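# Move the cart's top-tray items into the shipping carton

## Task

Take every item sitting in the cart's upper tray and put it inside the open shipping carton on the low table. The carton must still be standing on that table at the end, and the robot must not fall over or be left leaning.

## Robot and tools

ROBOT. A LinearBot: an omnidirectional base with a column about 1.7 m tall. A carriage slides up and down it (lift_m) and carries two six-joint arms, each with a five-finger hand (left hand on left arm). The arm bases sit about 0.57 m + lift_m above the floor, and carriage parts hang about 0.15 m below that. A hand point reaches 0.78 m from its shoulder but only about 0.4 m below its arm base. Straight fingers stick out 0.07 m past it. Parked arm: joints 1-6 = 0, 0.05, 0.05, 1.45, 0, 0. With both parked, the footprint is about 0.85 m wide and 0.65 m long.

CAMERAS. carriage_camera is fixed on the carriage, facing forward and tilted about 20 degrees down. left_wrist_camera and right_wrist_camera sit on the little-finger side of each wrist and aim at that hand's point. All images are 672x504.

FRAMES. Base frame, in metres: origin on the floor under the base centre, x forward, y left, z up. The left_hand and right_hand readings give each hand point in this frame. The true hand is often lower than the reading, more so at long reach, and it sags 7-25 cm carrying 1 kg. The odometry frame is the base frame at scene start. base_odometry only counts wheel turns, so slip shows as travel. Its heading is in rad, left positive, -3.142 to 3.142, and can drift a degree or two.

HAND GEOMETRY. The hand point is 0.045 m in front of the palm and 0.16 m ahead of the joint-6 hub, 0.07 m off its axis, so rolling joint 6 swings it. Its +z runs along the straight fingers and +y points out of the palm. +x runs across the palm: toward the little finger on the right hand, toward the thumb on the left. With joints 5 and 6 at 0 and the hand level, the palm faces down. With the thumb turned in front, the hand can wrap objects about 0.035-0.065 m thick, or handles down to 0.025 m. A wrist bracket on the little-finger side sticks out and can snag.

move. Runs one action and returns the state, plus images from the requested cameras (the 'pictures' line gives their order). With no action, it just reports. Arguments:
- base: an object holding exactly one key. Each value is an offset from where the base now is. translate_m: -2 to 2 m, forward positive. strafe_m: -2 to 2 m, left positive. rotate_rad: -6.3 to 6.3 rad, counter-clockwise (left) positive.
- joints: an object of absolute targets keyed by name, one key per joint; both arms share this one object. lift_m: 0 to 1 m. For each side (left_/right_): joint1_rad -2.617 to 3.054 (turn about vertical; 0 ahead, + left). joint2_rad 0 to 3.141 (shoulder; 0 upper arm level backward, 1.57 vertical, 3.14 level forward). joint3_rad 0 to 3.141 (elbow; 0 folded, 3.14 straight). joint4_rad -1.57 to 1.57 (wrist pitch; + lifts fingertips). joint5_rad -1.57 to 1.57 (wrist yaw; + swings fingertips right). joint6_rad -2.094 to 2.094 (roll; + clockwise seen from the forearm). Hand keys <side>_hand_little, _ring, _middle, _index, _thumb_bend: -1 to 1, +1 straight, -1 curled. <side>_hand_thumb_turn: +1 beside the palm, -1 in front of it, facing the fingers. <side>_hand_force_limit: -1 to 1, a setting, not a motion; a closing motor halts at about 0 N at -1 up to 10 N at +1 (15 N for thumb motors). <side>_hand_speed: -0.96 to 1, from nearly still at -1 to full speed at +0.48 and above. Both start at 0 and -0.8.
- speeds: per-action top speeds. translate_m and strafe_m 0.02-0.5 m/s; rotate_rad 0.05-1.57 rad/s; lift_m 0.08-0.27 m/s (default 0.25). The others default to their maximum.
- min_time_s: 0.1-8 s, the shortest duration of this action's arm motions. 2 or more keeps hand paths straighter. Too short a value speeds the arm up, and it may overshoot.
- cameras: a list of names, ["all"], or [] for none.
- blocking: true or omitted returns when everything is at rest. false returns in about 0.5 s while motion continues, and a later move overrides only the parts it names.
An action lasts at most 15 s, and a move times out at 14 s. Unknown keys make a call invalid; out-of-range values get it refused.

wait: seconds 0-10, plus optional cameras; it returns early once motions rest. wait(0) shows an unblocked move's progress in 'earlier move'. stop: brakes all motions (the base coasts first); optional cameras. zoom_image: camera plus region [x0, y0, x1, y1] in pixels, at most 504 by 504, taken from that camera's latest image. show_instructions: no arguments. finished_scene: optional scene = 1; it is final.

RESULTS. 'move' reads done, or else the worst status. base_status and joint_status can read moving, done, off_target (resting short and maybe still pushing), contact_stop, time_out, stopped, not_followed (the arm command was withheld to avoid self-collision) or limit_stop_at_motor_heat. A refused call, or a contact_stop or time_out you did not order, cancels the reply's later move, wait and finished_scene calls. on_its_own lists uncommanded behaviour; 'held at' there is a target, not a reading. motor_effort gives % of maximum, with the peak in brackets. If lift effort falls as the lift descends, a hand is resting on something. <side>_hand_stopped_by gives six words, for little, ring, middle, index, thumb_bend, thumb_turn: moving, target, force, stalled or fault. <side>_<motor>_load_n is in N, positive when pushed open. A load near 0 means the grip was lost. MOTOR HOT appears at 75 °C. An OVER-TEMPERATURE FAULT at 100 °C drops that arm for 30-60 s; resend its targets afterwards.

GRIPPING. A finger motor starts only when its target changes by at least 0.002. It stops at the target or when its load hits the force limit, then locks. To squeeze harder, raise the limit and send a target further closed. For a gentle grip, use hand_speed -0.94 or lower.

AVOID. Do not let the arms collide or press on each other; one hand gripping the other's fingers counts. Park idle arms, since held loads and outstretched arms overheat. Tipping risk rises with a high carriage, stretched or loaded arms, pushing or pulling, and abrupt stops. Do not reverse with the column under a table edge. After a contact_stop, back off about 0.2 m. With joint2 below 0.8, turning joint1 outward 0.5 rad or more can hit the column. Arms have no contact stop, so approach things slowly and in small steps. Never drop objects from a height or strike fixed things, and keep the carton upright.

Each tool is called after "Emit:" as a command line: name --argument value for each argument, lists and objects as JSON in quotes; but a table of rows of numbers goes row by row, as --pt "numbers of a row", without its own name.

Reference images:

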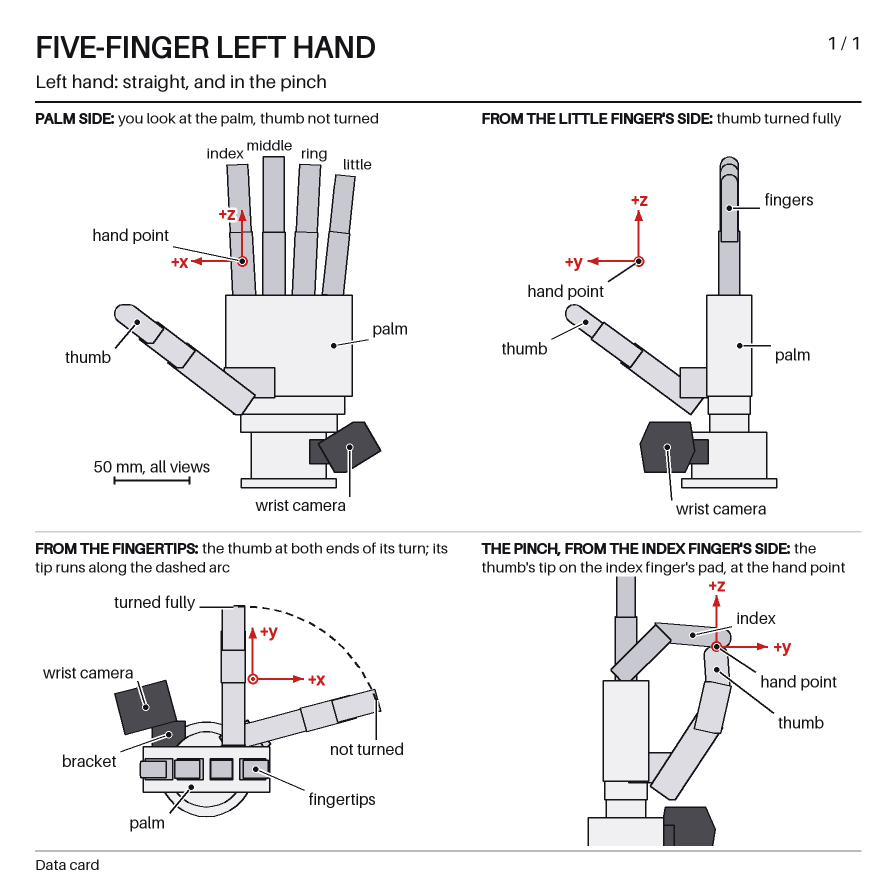

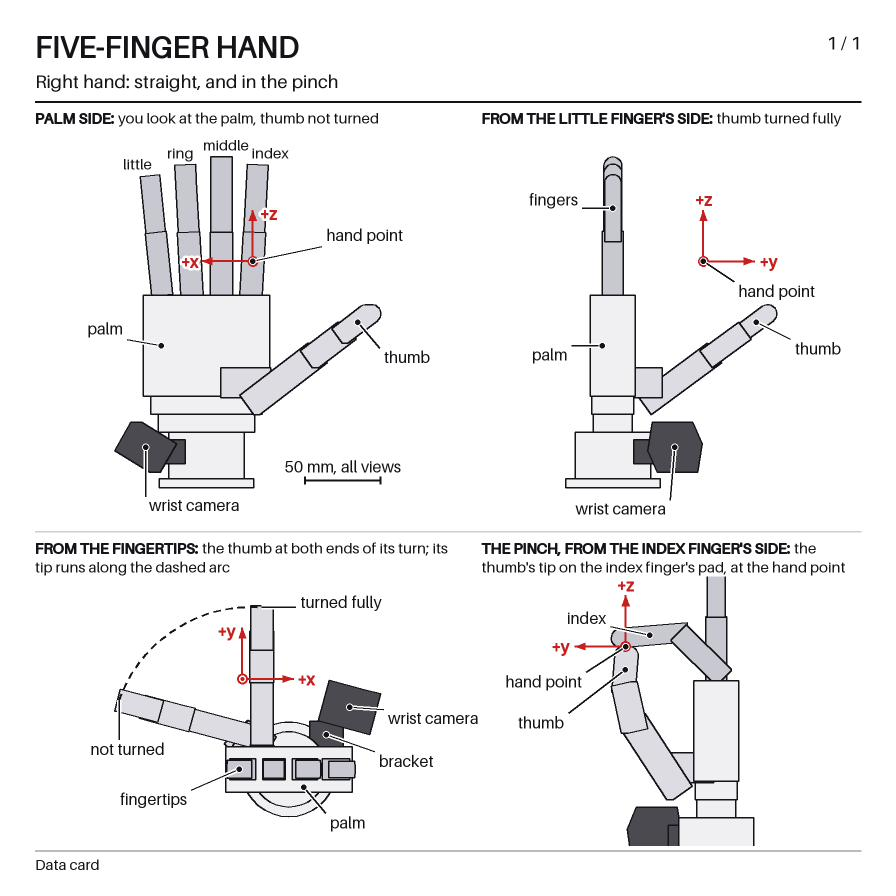

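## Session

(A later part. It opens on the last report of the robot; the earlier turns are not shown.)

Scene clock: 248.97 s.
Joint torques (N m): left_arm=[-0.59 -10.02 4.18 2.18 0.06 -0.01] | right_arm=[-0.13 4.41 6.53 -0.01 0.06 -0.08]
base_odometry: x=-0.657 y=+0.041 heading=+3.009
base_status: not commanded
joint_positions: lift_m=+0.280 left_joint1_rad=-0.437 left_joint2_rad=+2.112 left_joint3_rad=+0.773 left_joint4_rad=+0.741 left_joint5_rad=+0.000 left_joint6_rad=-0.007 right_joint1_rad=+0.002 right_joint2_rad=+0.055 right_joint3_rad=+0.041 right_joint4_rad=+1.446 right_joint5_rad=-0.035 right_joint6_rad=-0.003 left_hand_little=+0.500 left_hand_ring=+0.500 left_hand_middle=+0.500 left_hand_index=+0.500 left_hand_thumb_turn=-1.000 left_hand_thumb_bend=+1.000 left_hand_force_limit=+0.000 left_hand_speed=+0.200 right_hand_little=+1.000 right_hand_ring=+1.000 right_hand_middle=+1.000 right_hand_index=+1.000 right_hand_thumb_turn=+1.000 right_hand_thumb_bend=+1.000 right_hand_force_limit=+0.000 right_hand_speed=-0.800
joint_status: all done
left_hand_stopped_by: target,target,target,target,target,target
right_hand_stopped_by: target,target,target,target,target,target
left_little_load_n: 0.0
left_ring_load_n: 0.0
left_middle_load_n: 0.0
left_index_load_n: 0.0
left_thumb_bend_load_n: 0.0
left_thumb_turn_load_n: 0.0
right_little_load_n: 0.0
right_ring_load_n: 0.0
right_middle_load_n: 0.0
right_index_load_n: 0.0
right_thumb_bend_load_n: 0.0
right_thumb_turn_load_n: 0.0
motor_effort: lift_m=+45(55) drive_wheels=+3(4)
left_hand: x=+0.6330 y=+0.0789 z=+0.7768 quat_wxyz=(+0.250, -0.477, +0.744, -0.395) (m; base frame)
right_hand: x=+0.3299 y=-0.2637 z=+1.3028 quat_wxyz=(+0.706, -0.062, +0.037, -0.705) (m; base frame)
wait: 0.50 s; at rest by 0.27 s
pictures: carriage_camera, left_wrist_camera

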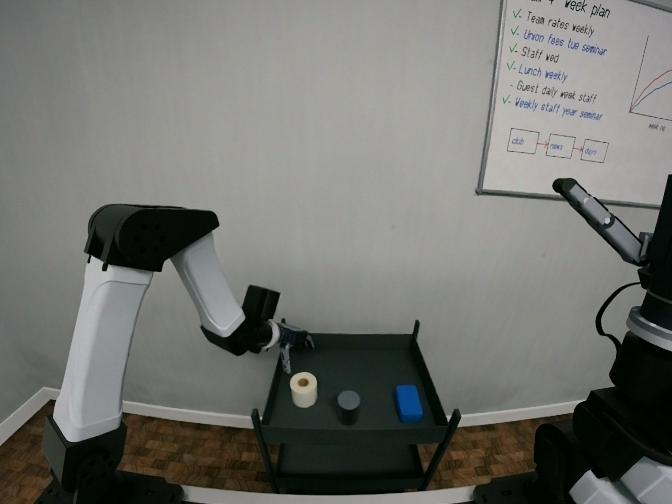

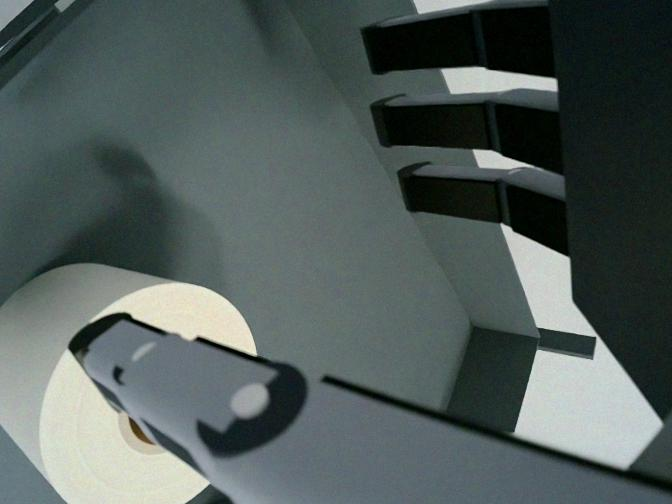

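Emit:
move --joints '{"left_joint1_rad": -0.468, "left_joint2_rad": 2.102, "left_joint3_rad": 0.735, "left_joint4_rad": 0.757, "left_hand_little": 0.8, "left_hand_ring": 0.8, "left_hand_middle": 0.8, "left_hand_index": 0.8}'

Emit:
wait --seconds 0.4 --cameras '["carriage_camera", "left_wrist_camera"]'

Emit:
zoom_image --camera "carriage_camera" --region '[240, 310, 370, 440]'

Scene clock: 278.00 s.
Joint torques (N m): left_arm=[-0.53 -11.41 3.88 2.35 0.1 0.08] | right_arm=[-0.09 4.38 6.54 -0.01 0.06 -0.09]
move: done
base_odometry: x=-0.657 y=+0.041 heading=+3.009
base_status: not commanded
joint_positions: lift_m=+0.280 left_joint1_rad=-0.466 left_joint2_rad=+2.112 left_joint3_rad=+0.739 left_joint4_rad=+0.745 left_joint5_rad=+0.000 left_joint6_rad=-0.007 right_joint1_rad=+0.002 right_joint2_rad=+0.055 right_joint3_rad=+0.041 right_joint4_rad=+1.446 right_joint5_rad=-0.035 right_joint6_rad=-0.003 left_hand_little=+0.800 left_hand_ring=+0.800 left_hand_middle=+0.800 left_hand_index=+0.800 left_hand_thumb_turn=-1.000 left_hand_thumb_bend=+1.000 left_hand_force_limit=+0.000 left_hand_speed=+0.200 right_hand_little=+1.000 right_hand_ring=+1.000 right_hand_middle=+1.000 right_hand_index=+1.000 right_hand_thumb_turn=+1.000 right_hand_thumb_bend=+1.000 right_hand_force_limit=+0.000 right_hand_speed=-0.800
joint_status: all done
left_hand_stopped_by: target,target,target,target,target,target
right_hand_stopped_by: target,target,target,target,target,target
left_little_load_n: -0.5
left_ring_load_n: 0.0
left_middle_load_n: 0.0
left_index_load_n: 0.0
left_thumb_bend_load_n: 0.0
left_thumb_turn_load_n: 0.0
right_little_load_n: 0.0
right_ring_load_n: 0.0
right_middle_load_n: 0.0
right_index_load_n: 0.0
right_thumb_bend_load_n: 0.0
right_thumb_turn_load_n: 0.0
motor_effort: lift_m=+45(45) drive_wheels=+3(3)
left_hand: x=+0.6140 y=+0.0736 z=+0.7674 quat_wxyz=(+0.237, -0.470, +0.757, -0.387) (m; base frame)
right_hand: x=+0.3299 y=-0.2637 z=+1.3028 quat_wxyz=(+0.706, -0.062, +0.037, -0.705) (m; base frame)
pictures: none

Scene clock: 278.40 s.
Joint torques (N m): left_arm=[-0.21 -11.47 3.67 2.34 0.07 -0.03] | right_arm=[-0.05 4.41 6.5 -0.01 0.05 -0.1]
base_odometry: x=-0.657 y=+0.041 heading=+3.009
base_status: not commanded
joint_positions: lift_m=+0.280 left_joint1_rad=-0.466 left_joint2_rad=+2.112 left_joint3_rad=+0.739 left_joint4_rad=+0.745 left_joint5_rad=+0.000 left_joint6_rad=-0.007 right_joint1_rad=+0.002 right_joint2_rad=+0.055 right_joint3_rad=+0.041 right_joint4_rad=+1.446 right_joint5_rad=-0.035 right_joint6_rad=-0.003 left_hand_little=+0.800 left_hand_ring=+0.800 left_hand_middle=+0.800 left_hand_index=+0.800 left_hand_thumb_turn=-1.000 left_hand_thumb_bend=+1.000 left_hand_force_limit=+0.000 left_hand_speed=+0.200 right_hand_little=+1.000 right_hand_ring=+1.000 right_hand_middle=+1.000 right_hand_index=+1.000 right_hand_thumb_turn=+1.000 right_hand_thumb_bend=+1.000 right_hand_force_limit=+0.000 right_hand_speed=-0.800
joint_status: all done
left_hand_stopped_by: target,target,target,target,target,target
right_hand_stopped_by: target,target,target,target,target,target
left_little_load_n: -0.5
left_ring_load_n: 0.0
left_middle_load_n: 0.0
left_index_load_n: 0.0
left_thumb_bend_load_n: 0.0
left_thumb_turn_load_n: 0.0
right_little_load_n: 0.0
right_ring_load_n: 0.0
right_middle_load_n: 0.0
right_index_load_n: 0.0
right_thumb_bend_load_n: 0.0
right_thumb_turn_load_n: 0.0
motor_effort: lift_m=+45(45) drive_wheels=+3(3)
left_hand: x=+0.6140 y=+0.0736 z=+0.7674 quat_wxyz=(+0.237, -0.470, +0.757, -0.387) (m; base frame)
right_hand: x=+0.3299 y=-0.2637 z=+1.3028 quat_wxyz=(+0.706, -0.062, +0.037, -0.705) (m; base frame)
wait: 0.40 s; at rest by 0.27 s
pictures: carriage_camera, left_wrist_camera

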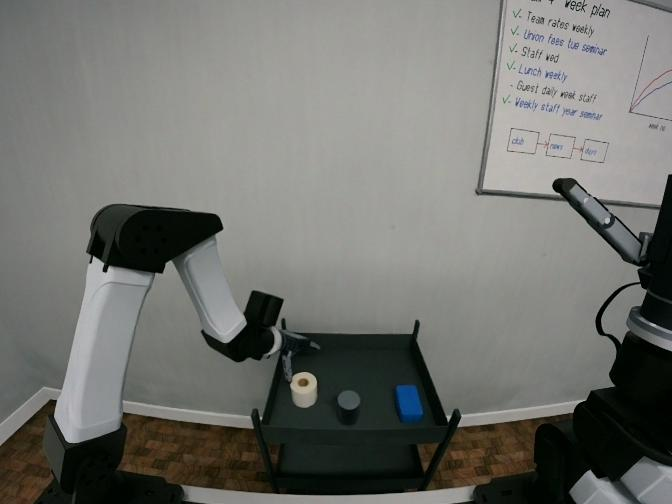

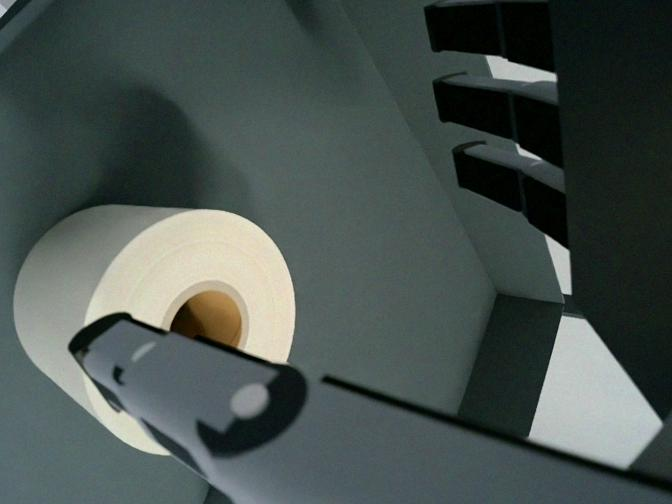

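Scaled by 3.877 from the camera's 672x504 image, which has a finer 960x720 frame.

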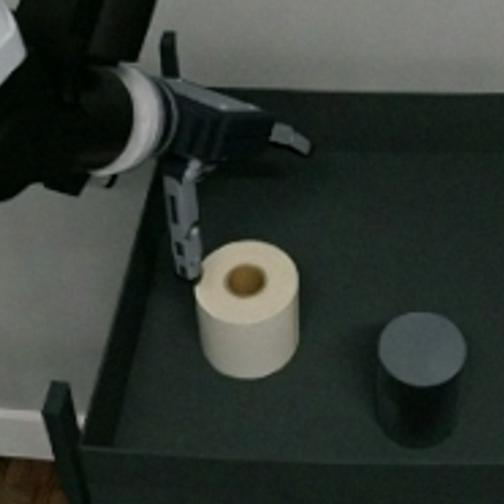

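Emit:
move --joints '{"left_joint1_rad": -0.468, "left_joint2_rad": 2.082, "left_joint3_rad": 0.692, "left_joint4_rad": 0.78}'

Emit:
move --joints '{"lift_m": 0.24}' --speeds '{"lift_m": 0.08}'

Emit:
wait --seconds 0.3 --cameras '["carriage_camera", "left_wrist_camera"]'

Emit:
zoom_image --camera "carriage_camera" --region '[240, 300, 370, 430]'

Scene clock: 309.13 s.
Joint torques (N m): left_arm=[-0.39 -13.23 3.66 2.36 0.03 -0.03] | right_arm=[-0.14 4.46 6.48 -0.03 0.04 -0.07]
move: done
base_odometry: x=-0.657 y=+0.041 heading=+3.009
base_status: not commanded
joint_positions: lift_m=+0.280 left_joint1_rad=-0.466 left_joint2_rad=+2.112 left_joint3_rad=+0.695 left_joint4_rad=+0.763 left_joint5_rad=+0.000 left_joint6_rad=-0.007 right_joint1_rad=+0.002 right_joint2_rad=+0.055 right_joint3_rad=+0.041 right_joint4_rad=+1.446 right_joint5_rad=-0.035 right_joint6_rad=-0.003 left_hand_little=+0.800 left_hand_ring=+0.800 left_hand_middle=+0.800 left_hand_index=+0.800 left_hand_thumb_turn=-1.000 left_hand_thumb_bend=+1.000 left_hand_force_limit=+0.000 left_hand_speed=+0.200 right_hand_little=+1.000 right_hand_ring=+1.000 right_hand_middle=+1.000 right_hand_index=+1.000 right_hand_thumb_turn=+1.000 right_hand_thumb_bend=+1.000 right_hand_force_limit=+0.000 right_hand_speed=-0.800
joint_status: all done
left_hand_stopped_by: target,target,target,target,target,target
right_hand_stopped_by: target,target,target,target,target,target
left_little_load_n: 0.0
left_ring_load_n: 0.0
left_middle_load_n: 0.0
left_index_load_n: 0.0
left_thumb_bend_load_n: 0.0
left_thumb_turn_load_n: 0.0
right_little_load_n: 0.0
right_ring_load_n: 0.0
right_middle_load_n: 0.0
right_index_load_n: 0.0
right_thumb_bend_load_n: 0.0
right_thumb_turn_load_n: 0.0
motor_effort: lift_m=+45(45) drive_wheels=+3(3)
left_hand: x=+0.6001 y=+0.0805 z=+0.7583 quat_wxyz=(+0.231, -0.473, +0.762, -0.377) (m; base frame)
right_hand: x=+0.3299 y=-0.2637 z=+1.3028 quat_wxyz=(+0.706, -0.062, +0.037, -0.705) (m; base frame)
pictures: none

Scene clock: 310.00 s.
Joint torques (N m): left_arm=[-0.18 -12.97 3.79 2.37 0.04 0] | right_arm=[-0.02 4.37 6.48 -0.07 0.05 -0.09]
move: done
base_odometry: x=-0.657 y=+0.041 heading=+3.009
base_status: not commanded
joint_positions: lift_m=+0.240 left_joint1_rad=-0.466 left_joint2_rad=+2.110 left_joint3_rad=+0.694 left_joint4_rad=+0.768 left_joint5_rad=+0.000 left_joint6_rad=-0.007 right_joint1_rad=+0.002 right_joint2_rad=+0.055 right_joint3_rad=+0.041 right_joint4_rad=+1.446 right_joint5_rad=-0.035 right_joint6_rad=-0.003 left_hand_little=+0.800 left_hand_ring=+0.800 left_hand_middle=+0.800 left_hand_index=+0.800 left_hand_thumb_turn=-1.000 left_hand_thumb_bend=+1.000 left_hand_force_limit=+0.000 left_hand_speed=+0.200 right_hand_little=+1.000 right_hand_ring=+1.000 right_hand_middle=+1.000 right_hand_index=+1.000 right_hand_thumb_turn=+1.000 right_hand_thumb_bend=+1.000 right_hand_force_limit=+0.000 right_hand_speed=-0.800
joint_status: all done
left_hand_stopped_by: target,target,target,target,target,target
right_hand_stopped_by: target,target,target,target,target,target
left_little_load_n: 0.0
left_ring_load_n: 0.0
left_middle_load_n: 0.0
left_index_load_n: 0.0
left_thumb_bend_load_n: 0.5
left_thumb_turn_load_n: 0.0
right_little_load_n: 0.0
right_ring_load_n: 0.0
right_middle_load_n: 0.0
right_index_load_n: 0.0
right_thumb_bend_load_n: 0.0
right_thumb_turn_load_n: 0.0
motor_effort: lift_m=+44(46) drive_wheels=-3(4)
left_hand: x=+0.6012 y=+0.0800 z=+0.7200 quat_wxyz=(+0.232, -0.472, +0.761, -0.380) (m; base frame)
right_hand: x=+0.3298 y=-0.2637 z=+1.2629 quat_wxyz=(+0.706, -0.062, +0.037, -0.705) (m; base frame)
pictures: none

Scene clock: 310.30 s.
Joint torques (N m): left_arm=[-0.21 -13.07 3.88 2.37 0.07 -0.01] | right_arm=[-0.12 4.38 6.48 -0.01 0.06 -0.08]
base_odometry: x=-0.657 y=+0.041 heading=+3.009
base_status: not commanded
joint_positions: lift_m=+0.240 left_joint1_rad=-0.466 left_joint2_rad=+2.110 left_joint3_rad=+0.694 left_joint4_rad=+0.768 left_joint5_rad=+0.000 left_joint6_rad=-0.007 right_joint1_rad=+0.002 right_joint2_rad=+0.055 right_joint3_rad=+0.041 right_joint4_rad=+1.446 right_joint5_rad=-0.035 right_joint6_rad=-0.003 left_hand_little=+0.800 left_hand_ring=+0.800 left_hand_middle=+0.800 left_hand_index=+0.800 left_hand_thumb_turn=-1.000 left_hand_thumb_bend=+1.000 left_hand_force_limit=+0.000 left_hand_speed=+0.200 right_hand_little=+1.000 right_hand_ring=+1.000 right_hand_middle=+1.000 right_hand_index=+1.000 right_hand_thumb_turn=+1.000 right_hand_thumb_bend=+1.000 right_hand_force_limit=+0.000 right_hand_speed=-0.800
joint_status: all done
left_hand_stopped_by: target,target,target,target,target,target
right_hand_stopped_by: target,target,target,target,target,target
left_little_load_n: 0.0
left_ring_load_n: 0.0
left_middle_load_n: 0.0
left_index_load_n: 0.0
left_thumb_bend_load_n: 0.0
left_thumb_turn_load_n: 0.0
right_little_load_n: 0.0
right_ring_load_n: 0.0
right_middle_load_n: 0.0
right_index_load_n: 0.0
right_thumb_bend_load_n: 0.0
right_thumb_turn_load_n: 0.0
motor_effort: lift_m=+44(46) drive_wheels=+3(4)
left_hand: x=+0.6012 y=+0.0800 z=+0.7200 quat_wxyz=(+0.232, -0.472, +0.761, -0.380) (m; base frame)
right_hand: x=+0.3298 y=-0.2637 z=+1.2629 quat_wxyz=(+0.706, -0.062, +0.037, -0.705) (m; base frame)
wait: 0.30 s; at rest by 0.27 s
pictures: carriage_camera, left_wrist_camera

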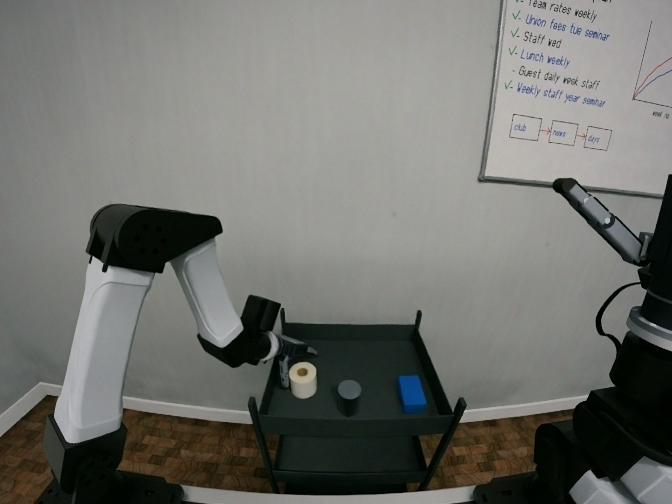

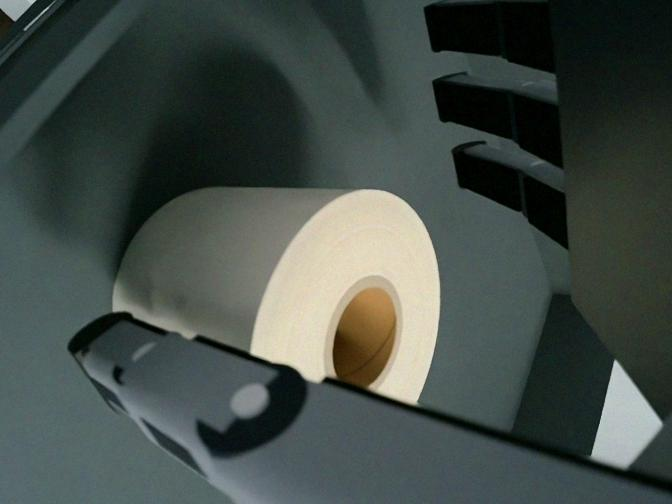

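Scaled by 3.877 from the camera's 672x504 image, which has a finer 960x720 frame.

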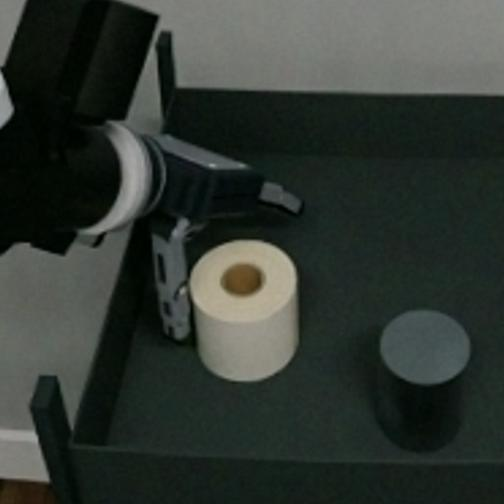

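Emit:
move --joints '{"left_joint1_rad": -0.5}'

Emit:
move --joints '{"lift_m": 0.205}' --speeds '{"lift_m": 0.08}'

Emit:
wait --seconds 0.3 --cameras '["carriage_camera", "left_wrist_camera"]'

Emit:
zoom_image --camera "carriage_camera" --region '[240, 300, 370, 430]'

Scene clock: 322.10 s.
Joint torques (N m): left_arm=[-0.42 -13 3.71 2.39 0.06 0.05] | right_arm=[-0.14 4.41 6.48 -0.02 0.07 -0.09]
move: done
base_odometry: x=-0.657 y=+0.041 heading=+3.009
base_status: not commanded
joint_positions: lift_m=+0.240 left_joint1_rad=-0.497 left_joint2_rad=+2.110 left_joint3_rad=+0.694 left_joint4_rad=+0.768 left_joint5_rad=+0.000 left_joint6_rad=-0.007 right_joint1_rad=+0.002 right_joint2_rad=+0.055 right_joint3_rad=+0.041 right_joint4_rad=+1.446 right_joint5_rad=-0.035 right_joint6_rad=-0.003 left_hand_little=+0.800 left_hand_ring=+0.800 left_hand_middle=+0.800 left_hand_index=+0.800 left_hand_thumb_turn=-1.000 left_hand_thumb_bend=+1.000 left_hand_force_limit=+0.000 left_hand_speed=+0.200 right_hand_little=+1.000 right_hand_ring=+1.000 right_hand_middle=+1.000 right_hand_index=+1.000 right_hand_thumb_turn=+1.000 right_hand_thumb_bend=+1.000 right_hand_force_limit=+0.000 right_hand_speed=-0.800
joint_status: all done
left_hand_stopped_by: target,target,target,target,target,target
right_hand_stopped_by: target,target,target,target,target,target
left_little_load_n: 0.0
left_ring_load_n: 0.0
left_middle_load_n: 0.0
left_index_load_n: 0.0
left_thumb_bend_load_n: 0.0
left_thumb_turn_load_n: 0.0
right_little_load_n: 0.0
right_ring_load_n: 0.0
right_middle_load_n: 0.0
right_index_load_n: 0.0
right_thumb_bend_load_n: 0.0
right_thumb_turn_load_n: 0.0
motor_effort: lift_m=+44(45) drive_wheels=+3(3)
left_hand: x=+0.5941 y=+0.0685 z=+0.7200 quat_wxyz=(+0.227, -0.460, +0.768, -0.383) (m; base frame)
right_hand: x=+0.3298 y=-0.2637 z=+1.2629 quat_wxyz=(+0.706, -0.062, +0.037, -0.705) (m; base frame)
pictures: none

Scene clock: 322.90 s.
Joint torques (N m): left_arm=[-0.43 -12.36 3.81 2.28 0.11 0.07] | right_arm=[-0.16 4.4 6.54 -0.01 0.04 -0.08]
move: done
base_odometry: x=-0.657 y=+0.041 heading=+3.009
base_status: not commanded
joint_positions: lift_m=+0.205 left_joint1_rad=-0.497 left_joint2_rad=+2.106 left_joint3_rad=+0.694 left_joint4_rad=+0.774 left_joint5_rad=+0.000 left_joint6_rad=-0.006 right_joint1_rad=+0.002 right_joint2_rad=+0.055 right_joint3_rad=+0.041 right_joint4_rad=+1.446 right_joint5_rad=-0.035 right_joint6_rad=-0.003 left_hand_little=+0.800 left_hand_ring=+0.800 left_hand_middle=+0.800 left_hand_index=+0.800 left_hand_thumb_turn=-1.000 left_hand_thumb_bend=+1.000 left_hand_force_limit=+0.000 left_hand_speed=+0.200 right_hand_little=+1.000 right_hand_ring=+1.000 right_hand_middle=+1.000 right_hand_index=+1.000 right_hand_thumb_turn=+1.000 right_hand_thumb_bend=+1.000 right_hand_force_limit=+0.000 right_hand_speed=-0.800
joint_status: all done
left_hand_stopped_by: target,target,target,target,target,target
right_hand_stopped_by: target,target,target,target,target,target
left_little_load_n: 0.0
left_ring_load_n: 0.0
left_middle_load_n: 0.0
left_index_load_n: 0.0
left_thumb_bend_load_n: 0.0
left_thumb_turn_load_n: -0.5
right_little_load_n: 0.0
right_ring_load_n: 0.0
right_middle_load_n: 0.0
right_index_load_n: 0.0
right_thumb_bend_load_n: 0.0
right_thumb_turn_load_n: 0.0
motor_effort: lift_m=+43(44) drive_wheels=+3(3)
left_hand: x=+0.5957 y=+0.0675 z=+0.6876 quat_wxyz=(+0.228, -0.459, +0.766, -0.387) (m; base frame)
right_hand: x=+0.3298 y=-0.2637 z=+1.2280 quat_wxyz=(+0.706, -0.062, +0.037, -0.705) (m; base frame)
pictures: none

Scene clock: 323.20 s.
Joint torques (N m): left_arm=[-0.27 -12.64 3.71 2.33 0.12 0.07] | right_arm=[-0.18 4.42 6.5 0 0.05 -0.09]
base_odometry: x=-0.657 y=+0.041 heading=+3.009
base_status: not commanded
joint_positions: lift_m=+0.205 left_joint1_rad=-0.497 left_joint2_rad=+2.106 left_joint3_rad=+0.694 left_joint4_rad=+0.774 left_joint5_rad=+0.000 left_joint6_rad=-0.006 right_joint1_rad=+0.002 right_joint2_rad=+0.055 right_joint3_rad=+0.041 right_joint4_rad=+1.446 right_joint5_rad=-0.035 right_joint6_rad=-0.003 left_hand_little=+0.800 left_hand_ring=+0.800 left_hand_middle=+0.800 left_hand_index=+0.800 left_hand_thumb_turn=-1.000 left_hand_thumb_bend=+1.000 left_hand_force_limit=+0.000 left_hand_speed=+0.200 right_hand_little=+1.000 right_hand_ring=+1.000 right_hand_middle=+1.000 right_hand_index=+1.000 right_hand_thumb_turn=+1.000 right_hand_thumb_bend=+1.000 right_hand_force_limit=+0.000 right_hand_speed=-0.800
joint_status: all done
left_hand_stopped_by: target,target,target,target,target,target
right_hand_stopped_by: target,target,target,target,target,target
left_little_load_n: 0.0
left_ring_load_n: 0.0
left_middle_load_n: 0.0
left_index_load_n: 0.0
left_thumb_bend_load_n: 0.0
left_thumb_turn_load_n: 0.0
right_little_load_n: 0.0
right_ring_load_n: 0.0
right_middle_load_n: 0.0
right_index_load_n: 0.0
right_thumb_bend_load_n: 0.0
right_thumb_turn_load_n: 0.0
motor_effort: lift_m=+43(44) drive_wheels=+3(3)
left_hand: x=+0.5957 y=+0.0675 z=+0.6876 quat_wxyz=(+0.228, -0.459, +0.766, -0.387) (m; base frame)
right_hand: x=+0.3298 y=-0.2637 z=+1.2280 quat_wxyz=(+0.706, -0.062, +0.037, -0.705) (m; base frame)
wait: 0.30 s; at rest by 0.27 s
pictures: carriage_camera, left_wrist_camera

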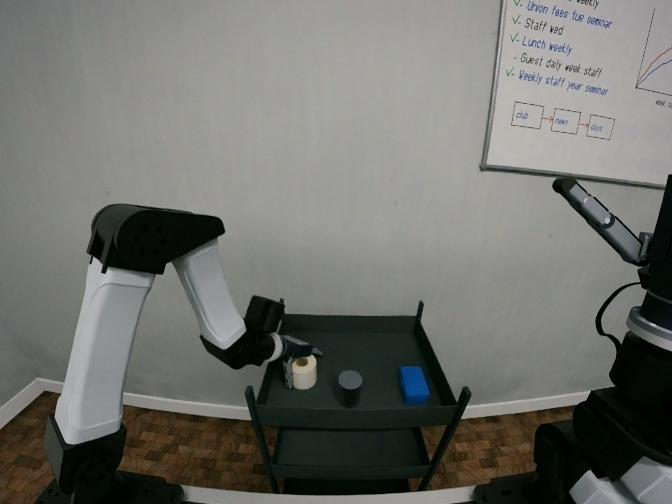

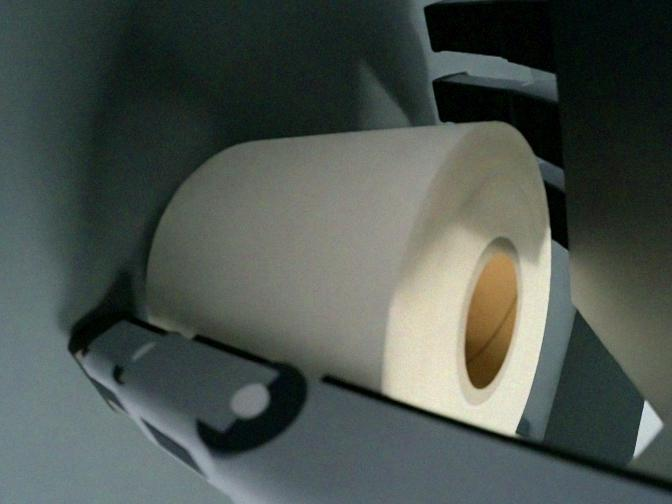

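Scaled by 3.877 from the camera's 672x504 image, which has a finer 960x720 frame.

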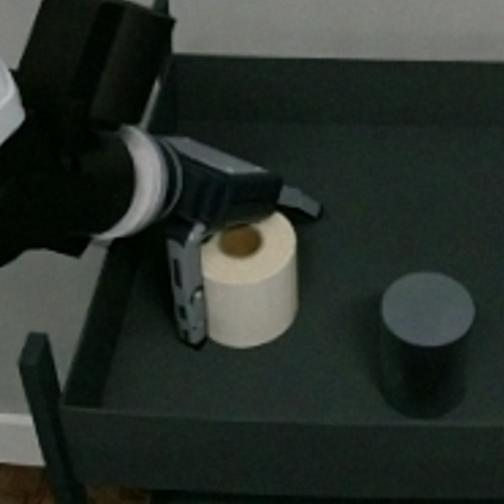

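Emit:
move --joints '{"left_hand_index": -0.6, "left_hand_middle": -0.6, "left_hand_ring": 0.1, "left_hand_little": 0.1, "left_hand_thumb_bend": -0.6, "left_hand_speed": -0.88, "left_hand_force_limit": 0}'

Emit:
wait --seconds 0.3 --cameras '["carriage_camera", "left_wrist_camera"]'

Emit:
zoom_image --camera "carriage_camera" --region '[240, 300, 370, 430]'

Scene clock: 337.50 s.
Joint torques (N m): left_arm=[-0.16 -12.71 3.71 1.97 0.06 0.02] | right_arm=[-0.12 4.4 6.52 -0.01 0.05 -0.07]
move: off_target
base_odometry: x=-0.657 y=+0.041 heading=+3.009
base_status: not commanded
joint_positions: lift_m=+0.205 left_joint1_rad=-0.497 left_joint2_rad=+2.106 left_joint3_rad=+0.694 left_joint4_rad=+0.800 left_joint5_rad=+0.000 left_joint6_rad=-0.005 right_joint1_rad=+0.002 right_joint2_rad=+0.055 right_joint3_rad=+0.041 right_joint4_rad=+1.446 right_joint5_rad=-0.035 right_joint6_rad=-0.003 left_hand_little=+0.100 left_hand_ring=+0.100 left_hand_middle=+0.189 left_hand_index=+0.234 left_hand_thumb_turn=-1.000 left_hand_thumb_bend=+0.840 left_hand_force_limit=+0.000 left_hand_speed=-0.880 right_hand_little=+1.000 right_hand_ring=+1.000 right_hand_middle=+1.000 right_hand_index=+1.000 right_hand_thumb_turn=+1.000 right_hand_thumb_bend=+1.000 right_hand_force_limit=+0.000 right_hand_speed=-0.800
joint_status: left_hand_middle off_target (ended at +0.189, target -0.600); left_hand_index off_target (ended at +0.234, target -0.600); left_hand_thumb_bend off_target (ended at +0.840, target -0.600); the others done
left_hand_stopped_by: target,target,force,force,force,target
right_hand_stopped_by: target,target,target,target,target,target
left_little_load_n: 0.0
left_ring_load_n: 0.0
left_middle_load_n: 6.5
left_index_load_n: 5.0
left_thumb_bend_load_n: 17.5
left_thumb_turn_load_n: -1.0
right_little_load_n: 0.0
right_ring_load_n: 0.0
right_middle_load_n: 0.0
right_index_load_n: 0.0
right_thumb_bend_load_n: 0.0
right_thumb_turn_load_n: 0.0
motor_effort: lift_m=+43(44) drive_wheels=+3(3)
left_hand: x=+0.6004 y=+0.0650 z=+0.6923 quat_wxyz=(+0.235, -0.455, +0.762, -0.397) (m; base frame)
right_hand: x=+0.3298 y=-0.2637 z=+1.2280 quat_wxyz=(+0.706, -0.062, +0.037, -0.705) (m; base frame)
pictures: none

Scene clock: 337.80 s.
Joint torques (N m): left_arm=[-0.43 -12.52 3.74 2.01 0.01 0.03] | right_arm=[-0.2 4.42 6.54 -0.02 0.04 -0.08]
base_odometry: x=-0.657 y=+0.041 heading=+3.009
base_status: not commanded
joint_positions: lift_m=+0.205 left_joint1_rad=-0.497 left_joint2_rad=+2.106 left_joint3_rad=+0.694 left_joint4_rad=+0.800 left_joint5_rad=+0.000 left_joint6_rad=-0.005 right_joint1_rad=+0.002 right_joint2_rad=+0.055 right_joint3_rad=+0.041 right_joint4_rad=+1.446 right_joint5_rad=-0.035 right_joint6_rad=-0.003 left_hand_little=+0.100 left_hand_ring=+0.100 left_hand_middle=+0.189 left_hand_index=+0.234 left_hand_thumb_turn=-1.000 left_hand_thumb_bend=+0.840 left_hand_force_limit=+0.000 left_hand_speed=-0.880 right_hand_little=+1.000 right_hand_ring=+1.000 right_hand_middle=+1.000 right_hand_index=+1.000 right_hand_thumb_turn=+1.000 right_hand_thumb_bend=+1.000 right_hand_force_limit=+0.000 right_hand_speed=-0.800
joint_status: left_hand_middle off_target (ended at +0.189, target -0.600); left_hand_index off_target (ended at +0.234, target -0.600); left_hand_thumb_bend off_target (ended at +0.840, target -0.600); the others done
left_hand_stopped_by: target,target,force,force,force,target
right_hand_stopped_by: target,target,target,target,target,target
left_little_load_n: 0.0
left_ring_load_n: 0.0
left_middle_load_n: 6.0
left_index_load_n: 5.0
left_thumb_bend_load_n: 18.0
left_thumb_turn_load_n: -1.0
right_little_load_n: 0.0
right_ring_load_n: 0.0
right_middle_load_n: 0.0
right_index_load_n: 0.0
right_thumb_bend_load_n: 0.0
right_thumb_turn_load_n: 0.0
motor_effort: lift_m=+43(44) drive_wheels=+3(3)
left_hand: x=+0.6004 y=+0.0650 z=+0.6923 quat_wxyz=(+0.235, -0.455, +0.762, -0.397) (m; base frame)
right_hand: x=+0.3298 y=-0.2637 z=+1.2280 quat_wxyz=(+0.706, -0.062, +0.037, -0.705) (m; base frame)
wait: 0.30 s; at rest by 0.27 s
pictures: carriage_camera, left_wrist_camera

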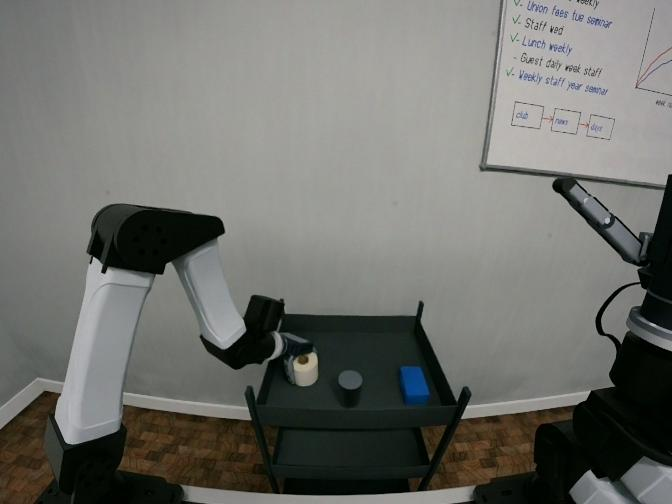

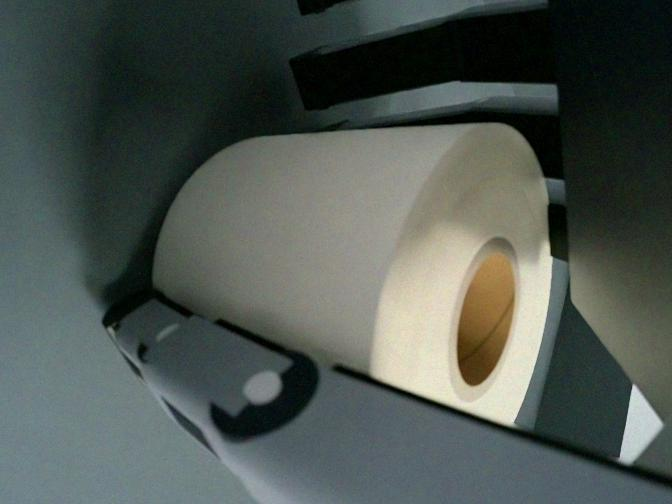

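Scaled by 3.877 from the camera's 672x504 image, which has a finer 960x720 frame.

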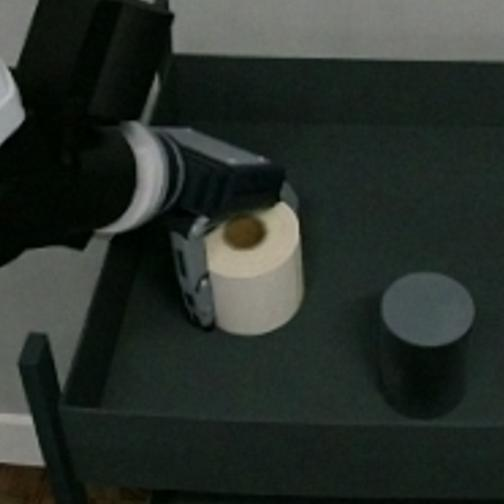

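Emit:
move --joints '{"lift_m": 0.33}' --speeds '{"lift_m": 0.1}'

Emit:
wait --seconds 0.3 --cameras '["carriage_camera", "left_wrist_camera"]'

Emit:
zoom_image --camera "carriage_camera" --region '[240, 300, 460, 480]'

Scene clock: 342.97 s.
Joint torques (N m): left_arm=[-0.32 -12.44 3.93 2.43 0.12 -0.04] | right_arm=[-0.08 4.38 6.45 -0.01 0.05 -0.08]
move: done
base_odometry: x=-0.657 y=+0.041 heading=+3.009
base_status: not commanded
joint_positions: lift_m=+0.330 left_joint1_rad=-0.497 left_joint2_rad=+2.106 left_joint3_rad=+0.692 left_joint4_rad=+0.756 left_joint5_rad=+0.000 left_joint6_rad=-0.003 right_joint1_rad=+0.002 right_joint2_rad=+0.055 right_joint3_rad=+0.041 right_joint4_rad=+1.446 right_joint5_rad=-0.035 right_joint6_rad=-0.003 left_hand_little=+0.100 left_hand_ring=+0.100 left_hand_middle=+0.190 left_hand_index=+0.234 left_hand_thumb_turn=-1.000 left_hand_thumb_bend=+0.840 left_hand_force_limit=+0.000 left_hand_speed=-0.880 right_hand_little=+1.000 right_hand_ring=+1.000 right_hand_middle=+1.000 right_hand_index=+1.000 right_hand_thumb_turn=+1.000 right_hand_thumb_bend=+1.000 right_hand_force_limit=+0.000 right_hand_speed=-0.800
joint_status: all done
left_hand_stopped_by: target,target,force,force,force,target
right_hand_stopped_by: target,target,target,target,target,target
left_little_load_n: 0.0
left_ring_load_n: 0.0
left_middle_load_n: 5.0
left_index_load_n: 5.0
left_thumb_bend_load_n: 18.0
left_thumb_turn_load_n: -1.0
right_little_load_n: 0.0
right_ring_load_n: 0.0
right_middle_load_n: 0.0
right_index_load_n: 0.0
right_thumb_bend_load_n: 0.0
right_thumb_turn_load_n: 0.0
motor_effort: lift_m=+46(55) drive_wheels=+3(4)
left_hand: x=+0.5917 y=+0.0699 z=+0.8086 quat_wxyz=(+0.225, -0.460, +0.771, -0.379) (m; base frame)
right_hand: x=+0.3298 y=-0.2637 z=+1.3528 quat_wxyz=(+0.706, -0.062, +0.037, -0.705) (m; base frame)
pictures: none

Scene clock: 343.27 s.
Joint torques (N m): left_arm=[-0.31 -12.51 3.63 2.49 0.05 0.01] | right_arm=[-0.17 4.42 6.5 0.01 0.03 -0.07]
base_odometry: x=-0.657 y=+0.041 heading=+3.009
base_status: not commanded
joint_positions: lift_m=+0.330 left_joint1_rad=-0.497 left_joint2_rad=+2.106 left_joint3_rad=+0.692 left_joint4_rad=+0.756 left_joint5_rad=+0.000 left_joint6_rad=-0.003 right_joint1_rad=+0.002 right_joint2_rad=+0.055 right_joint3_rad=+0.041 right_joint4_rad=+1.446 right_joint5_rad=-0.035 right_joint6_rad=-0.003 left_hand_little=+0.100 left_hand_ring=+0.100 left_hand_middle=+0.190 left_hand_index=+0.234 left_hand_thumb_turn=-1.000 left_hand_thumb_bend=+0.840 left_hand_force_limit=+0.000 left_hand_speed=-0.880 right_hand_little=+1.000 right_hand_ring=+1.000 right_hand_middle=+1.000 right_hand_index=+1.000 right_hand_thumb_turn=+1.000 right_hand_thumb_bend=+1.000 right_hand_force_limit=+0.000 right_hand_speed=-0.800
joint_status: all done
left_hand_stopped_by: target,target,force,force,force,target
right_hand_stopped_by: target,target,target,target,target,target
left_little_load_n: 0.0
left_ring_load_n: 0.0
left_middle_load_n: 5.5
left_index_load_n: 4.5
left_thumb_bend_load_n: 18.0
left_thumb_turn_load_n: -1.0
right_little_load_n: 0.0
right_ring_load_n: 0.0
right_middle_load_n: 0.0
right_index_load_n: 0.0
right_thumb_bend_load_n: 0.0
right_thumb_turn_load_n: 0.0
motor_effort: lift_m=+46(55) drive_wheels=-3(4)
left_hand: x=+0.5917 y=+0.0699 z=+0.8086 quat_wxyz=(+0.225, -0.460, +0.771, -0.379) (m; base frame)
right_hand: x=+0.3298 y=-0.2637 z=+1.3528 quat_wxyz=(+0.706, -0.062, +0.037, -0.705) (m; base frame)
wait: 0.30 s; at rest by 0.27 s
pictures: carriage_camera, left_wrist_camera

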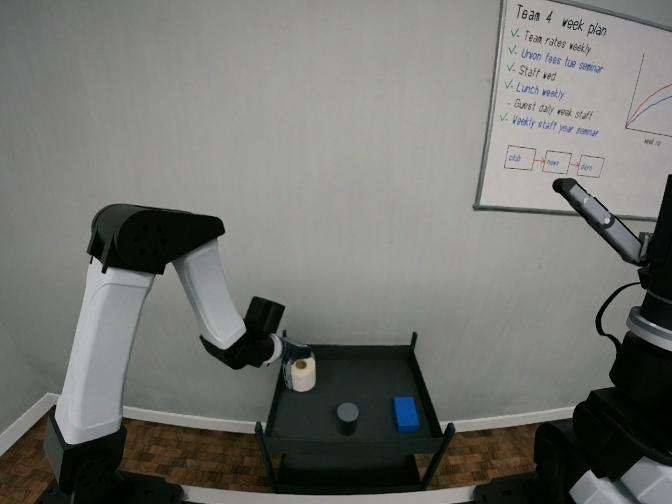

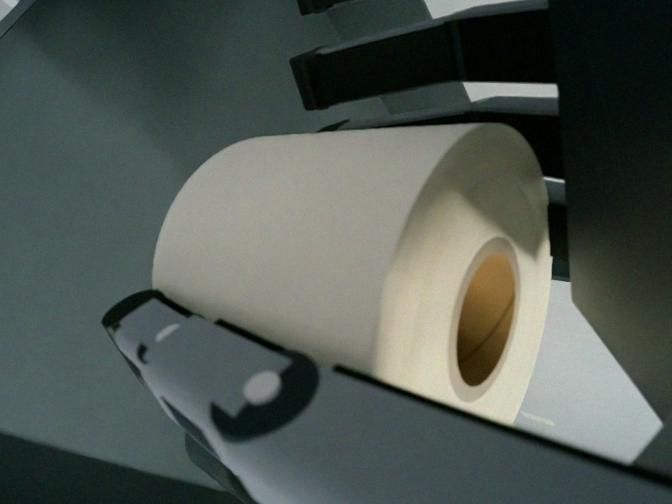

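Scaled by 2.291 from the camera's 672x504 image, which has a finer 960x720 frame.

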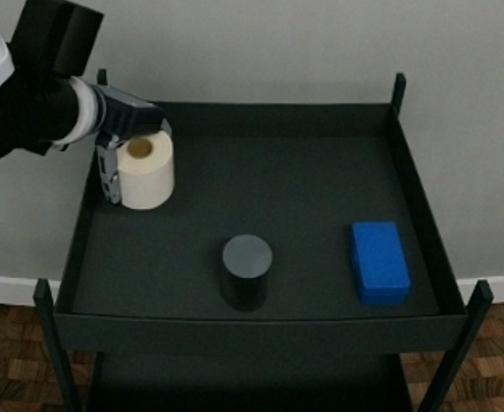

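Emit:
move --joints '{"left_joint1_rad": 0.0, "left_joint2_rad": 0.85, "left_joint3_rad": 1.0, "left_joint4_rad": -0.75}' --min_time_s 3

Emit:
move --joints '{"right_joint1_rad": 0.68, "right_joint2_rad": 2.082, "right_joint3_rad": 0.692, "right_joint4_rad": 0.78, "right_joint5_rad": 0, "right_joint6_rad": 0, "right_hand_thumb_turn": -1, "right_hand_little": 0.6, "right_hand_ring": 0.6, "right_hand_middle": 0.6, "right_hand_index": 0.6, "right_hand_speed": 0.2}' --min_time_s 3

Emit:
wait --seconds 0.3 --cameras '["all"]'

Emit:
zoom_image --camera "carriage_camera" --region '[260, 310, 460, 470]'

Scene clock: 371.07 s.
Joint torques (N m): left_arm=[0.27 -2.93 9.91 2.41 0.06 -0.04] | right_arm=[-0.12 4.4 6.52 -0.01 0.06 -0.09]
move: done
base_odometry: x=-0.657 y=+0.041 heading=+3.009
base_status: not commanded
joint_positions: lift_m=+0.330 left_joint1_rad=-0.006 left_joint2_rad=+0.865 left_joint3_rad=+0.964 left_joint4_rad=-0.771 left_joint5_rad=+0.000 left_joint6_rad=-0.003 right_joint1_rad=+0.002 right_joint2_rad=+0.055 right_joint3_rad=+0.041 right_joint4_rad=+1.446 right_joint5_rad=-0.035 right_joint6_rad=-0.003 left_hand_little=+0.100 left_hand_ring=+0.100 left_hand_middle=+0.190 left_hand_index=+0.234 left_hand_thumb_turn=-1.000 left_hand_thumb_bend=+0.840 left_hand_force_limit=+0.000 left_hand_speed=-0.880 right_hand_little=+1.000 right_hand_ring=+1.000 right_hand_middle=+1.000 right_hand_index=+1.000 right_hand_thumb_turn=+1.000 right_hand_thumb_bend=+1.000 right_hand_force_limit=+0.000 right_hand_speed=-0.800
joint_status: all done
left_hand_stopped_by: target,target,force,force,force,target
right_hand_stopped_by: target,target,target,target,target,target
left_little_load_n: 0.0
left_ring_load_n: 0.0
left_middle_load_n: 5.5
left_index_load_n: 5.0
left_thumb_bend_load_n: 18.0
left_thumb_turn_load_n: -1.0
right_little_load_n: 0.0
right_ring_load_n: 0.0
right_middle_load_n: 0.0
right_index_load_n: 0.0
right_thumb_bend_load_n: 0.0
right_thumb_turn_load_n: 0.0
motor_effort: lift_m=+46(46) drive_wheels=-3(3)
left_hand: x=+0.4896 y=+0.2687 z=+1.0964 quat_wxyz=(+0.306, -0.636, +0.638, -0.308) (m; base frame)
right_hand: x=+0.3298 y=-0.2637 z=+1.3528 quat_wxyz=(+0.706, -0.062, +0.037, -0.705) (m; base frame)
pictures: none

Scene clock: 374.37 s.
Joint torques (N m): left_arm=[0.36 -2.66 9.96 2.43 0.06 -0.04] | right_arm=[0.35 -7.56 6.56 1.75 0.12 -0.06]
move: done
base_odometry: x=-0.657 y=+0.041 heading=+3.009
base_status: not commanded
joint_positions: lift_m=+0.330 left_joint1_rad=-0.006 left_joint2_rad=+0.865 left_joint3_rad=+0.964 left_joint4_rad=-0.776 left_joint5_rad=+0.000 left_joint6_rad=-0.002 right_joint1_rad=+0.675 right_joint2_rad=+2.068 right_joint3_rad=+0.677 right_joint4_rad=+0.796 right_joint5_rad=-0.011 right_joint6_rad=-0.003 left_hand_little=+0.100 left_hand_ring=+0.100 left_hand_middle=+0.190 left_hand_index=+0.234 left_hand_thumb_turn=-1.000 left_hand_thumb_bend=+0.840 left_hand_force_limit=+0.000 left_hand_speed=-0.880 right_hand_little=+0.600 right_hand_ring=+0.600 right_hand_middle=+0.600 right_hand_index=+0.600 right_hand_thumb_turn=-1.000 right_hand_thumb_bend=+1.000 right_hand_force_limit=+0.000 right_hand_speed=+0.200
joint_status: all done
left_hand_stopped_by: target,target,force,force,force,target
right_hand_stopped_by: target,target,target,target,target,target
left_little_load_n: 0.0
left_ring_load_n: 0.0
left_middle_load_n: 5.5
left_index_load_n: 4.5
left_thumb_bend_load_n: 18.0
left_thumb_turn_load_n: -1.0
right_little_load_n: 0.0
right_ring_load_n: 0.0
right_middle_load_n: 0.0
right_index_load_n: 0.0
right_thumb_bend_load_n: 0.0
right_thumb_turn_load_n: 0.0
motor_effort: lift_m=+46(46) drive_wheels=+3(3)
left_hand: x=+0.4886 y=+0.2688 z=+1.0956 quat_wxyz=(+0.304, -0.637, +0.639, -0.307) (m; base frame)
right_hand: x=+0.5512 y=-0.0028 z=+0.8271 quat_wxyz=(+0.424, -0.798, +0.379, -0.199) (m; base frame)
pictures: none

Scene clock: 374.67 s.
Joint torques (N m): left_arm=[0.32 -2.84 9.96 2.52 0.02 0] | right_arm=[0.35 -7.58 6.6 1.74 0.11 -0.08]
base_odometry: x=-0.657 y=+0.041 heading=+3.009
base_status: not commanded
joint_positions: lift_m=+0.330 left_joint1_rad=-0.006 left_joint2_rad=+0.865 left_joint3_rad=+0.964 left_joint4_rad=-0.776 left_joint5_rad=+0.000 left_joint6_rad=-0.002 right_joint1_rad=+0.675 right_joint2_rad=+2.068 right_joint3_rad=+0.677 right_joint4_rad=+0.796 right_joint5_rad=-0.010 right_joint6_rad=-0.003 left_hand_little=+0.100 left_hand_ring=+0.100 left_hand_middle=+0.190 left_hand_index=+0.234 left_hand_thumb_turn=-1.000 left_hand_thumb_bend=+0.840 left_hand_force_limit=+0.000 left_hand_speed=-0.880 right_hand_little=+0.600 right_hand_ring=+0.600 right_hand_middle=+0.600 right_hand_index=+0.600 right_hand_thumb_turn=-1.000 right_hand_thumb_bend=+1.000 right_hand_force_limit=+0.000 right_hand_speed=+0.200
joint_status: all done
left_hand_stopped_by: target,target,force,force,force,target
right_hand_stopped_by: target,target,target,target,target,target
left_little_load_n: 0.0
left_ring_load_n: 0.0
left_middle_load_n: 5.5
left_index_load_n: 5.0
left_thumb_bend_load_n: 18.0
left_thumb_turn_load_n: -1.0
right_little_load_n: 0.0
right_ring_load_n: 0.0
right_middle_load_n: 0.0
right_index_load_n: 0.0
right_thumb_bend_load_n: 0.0
right_thumb_turn_load_n: 0.0
motor_effort: lift_m=+46(46) drive_wheels=+3(3)
left_hand: x=+0.4886 y=+0.2688 z=+1.0956 quat_wxyz=(+0.304, -0.637, +0.639, -0.307) (m; base frame)
right_hand: x=+0.5512 y=-0.0029 z=+0.8271 quat_wxyz=(+0.424, -0.798, +0.379, -0.199) (m; base frame)
wait: 0.30 s; at rest by 0.27 s
pictures: carriage_camera, left_wrist_camera, right_wrist_camera

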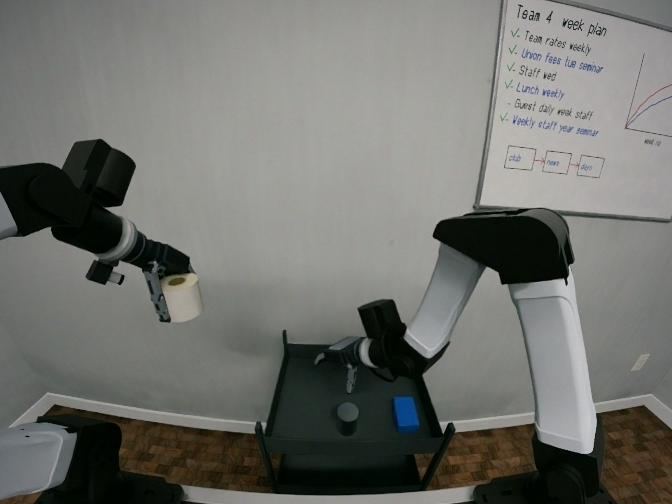

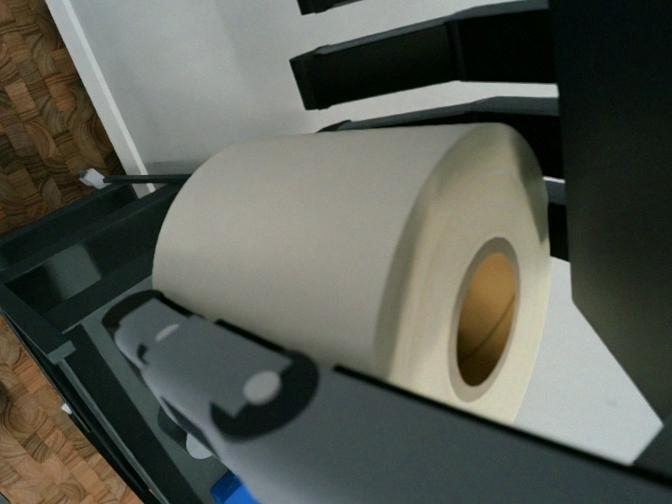

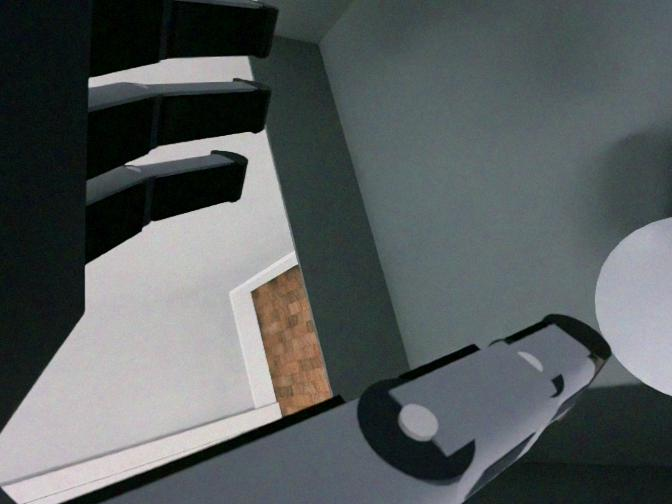

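Scaled by 2.520 from the camera's 672x504 image, which has a finer 960x720 frame.

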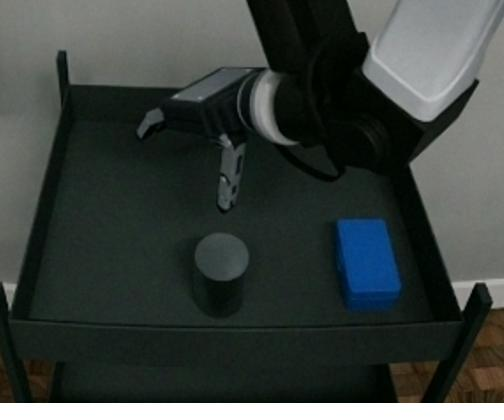

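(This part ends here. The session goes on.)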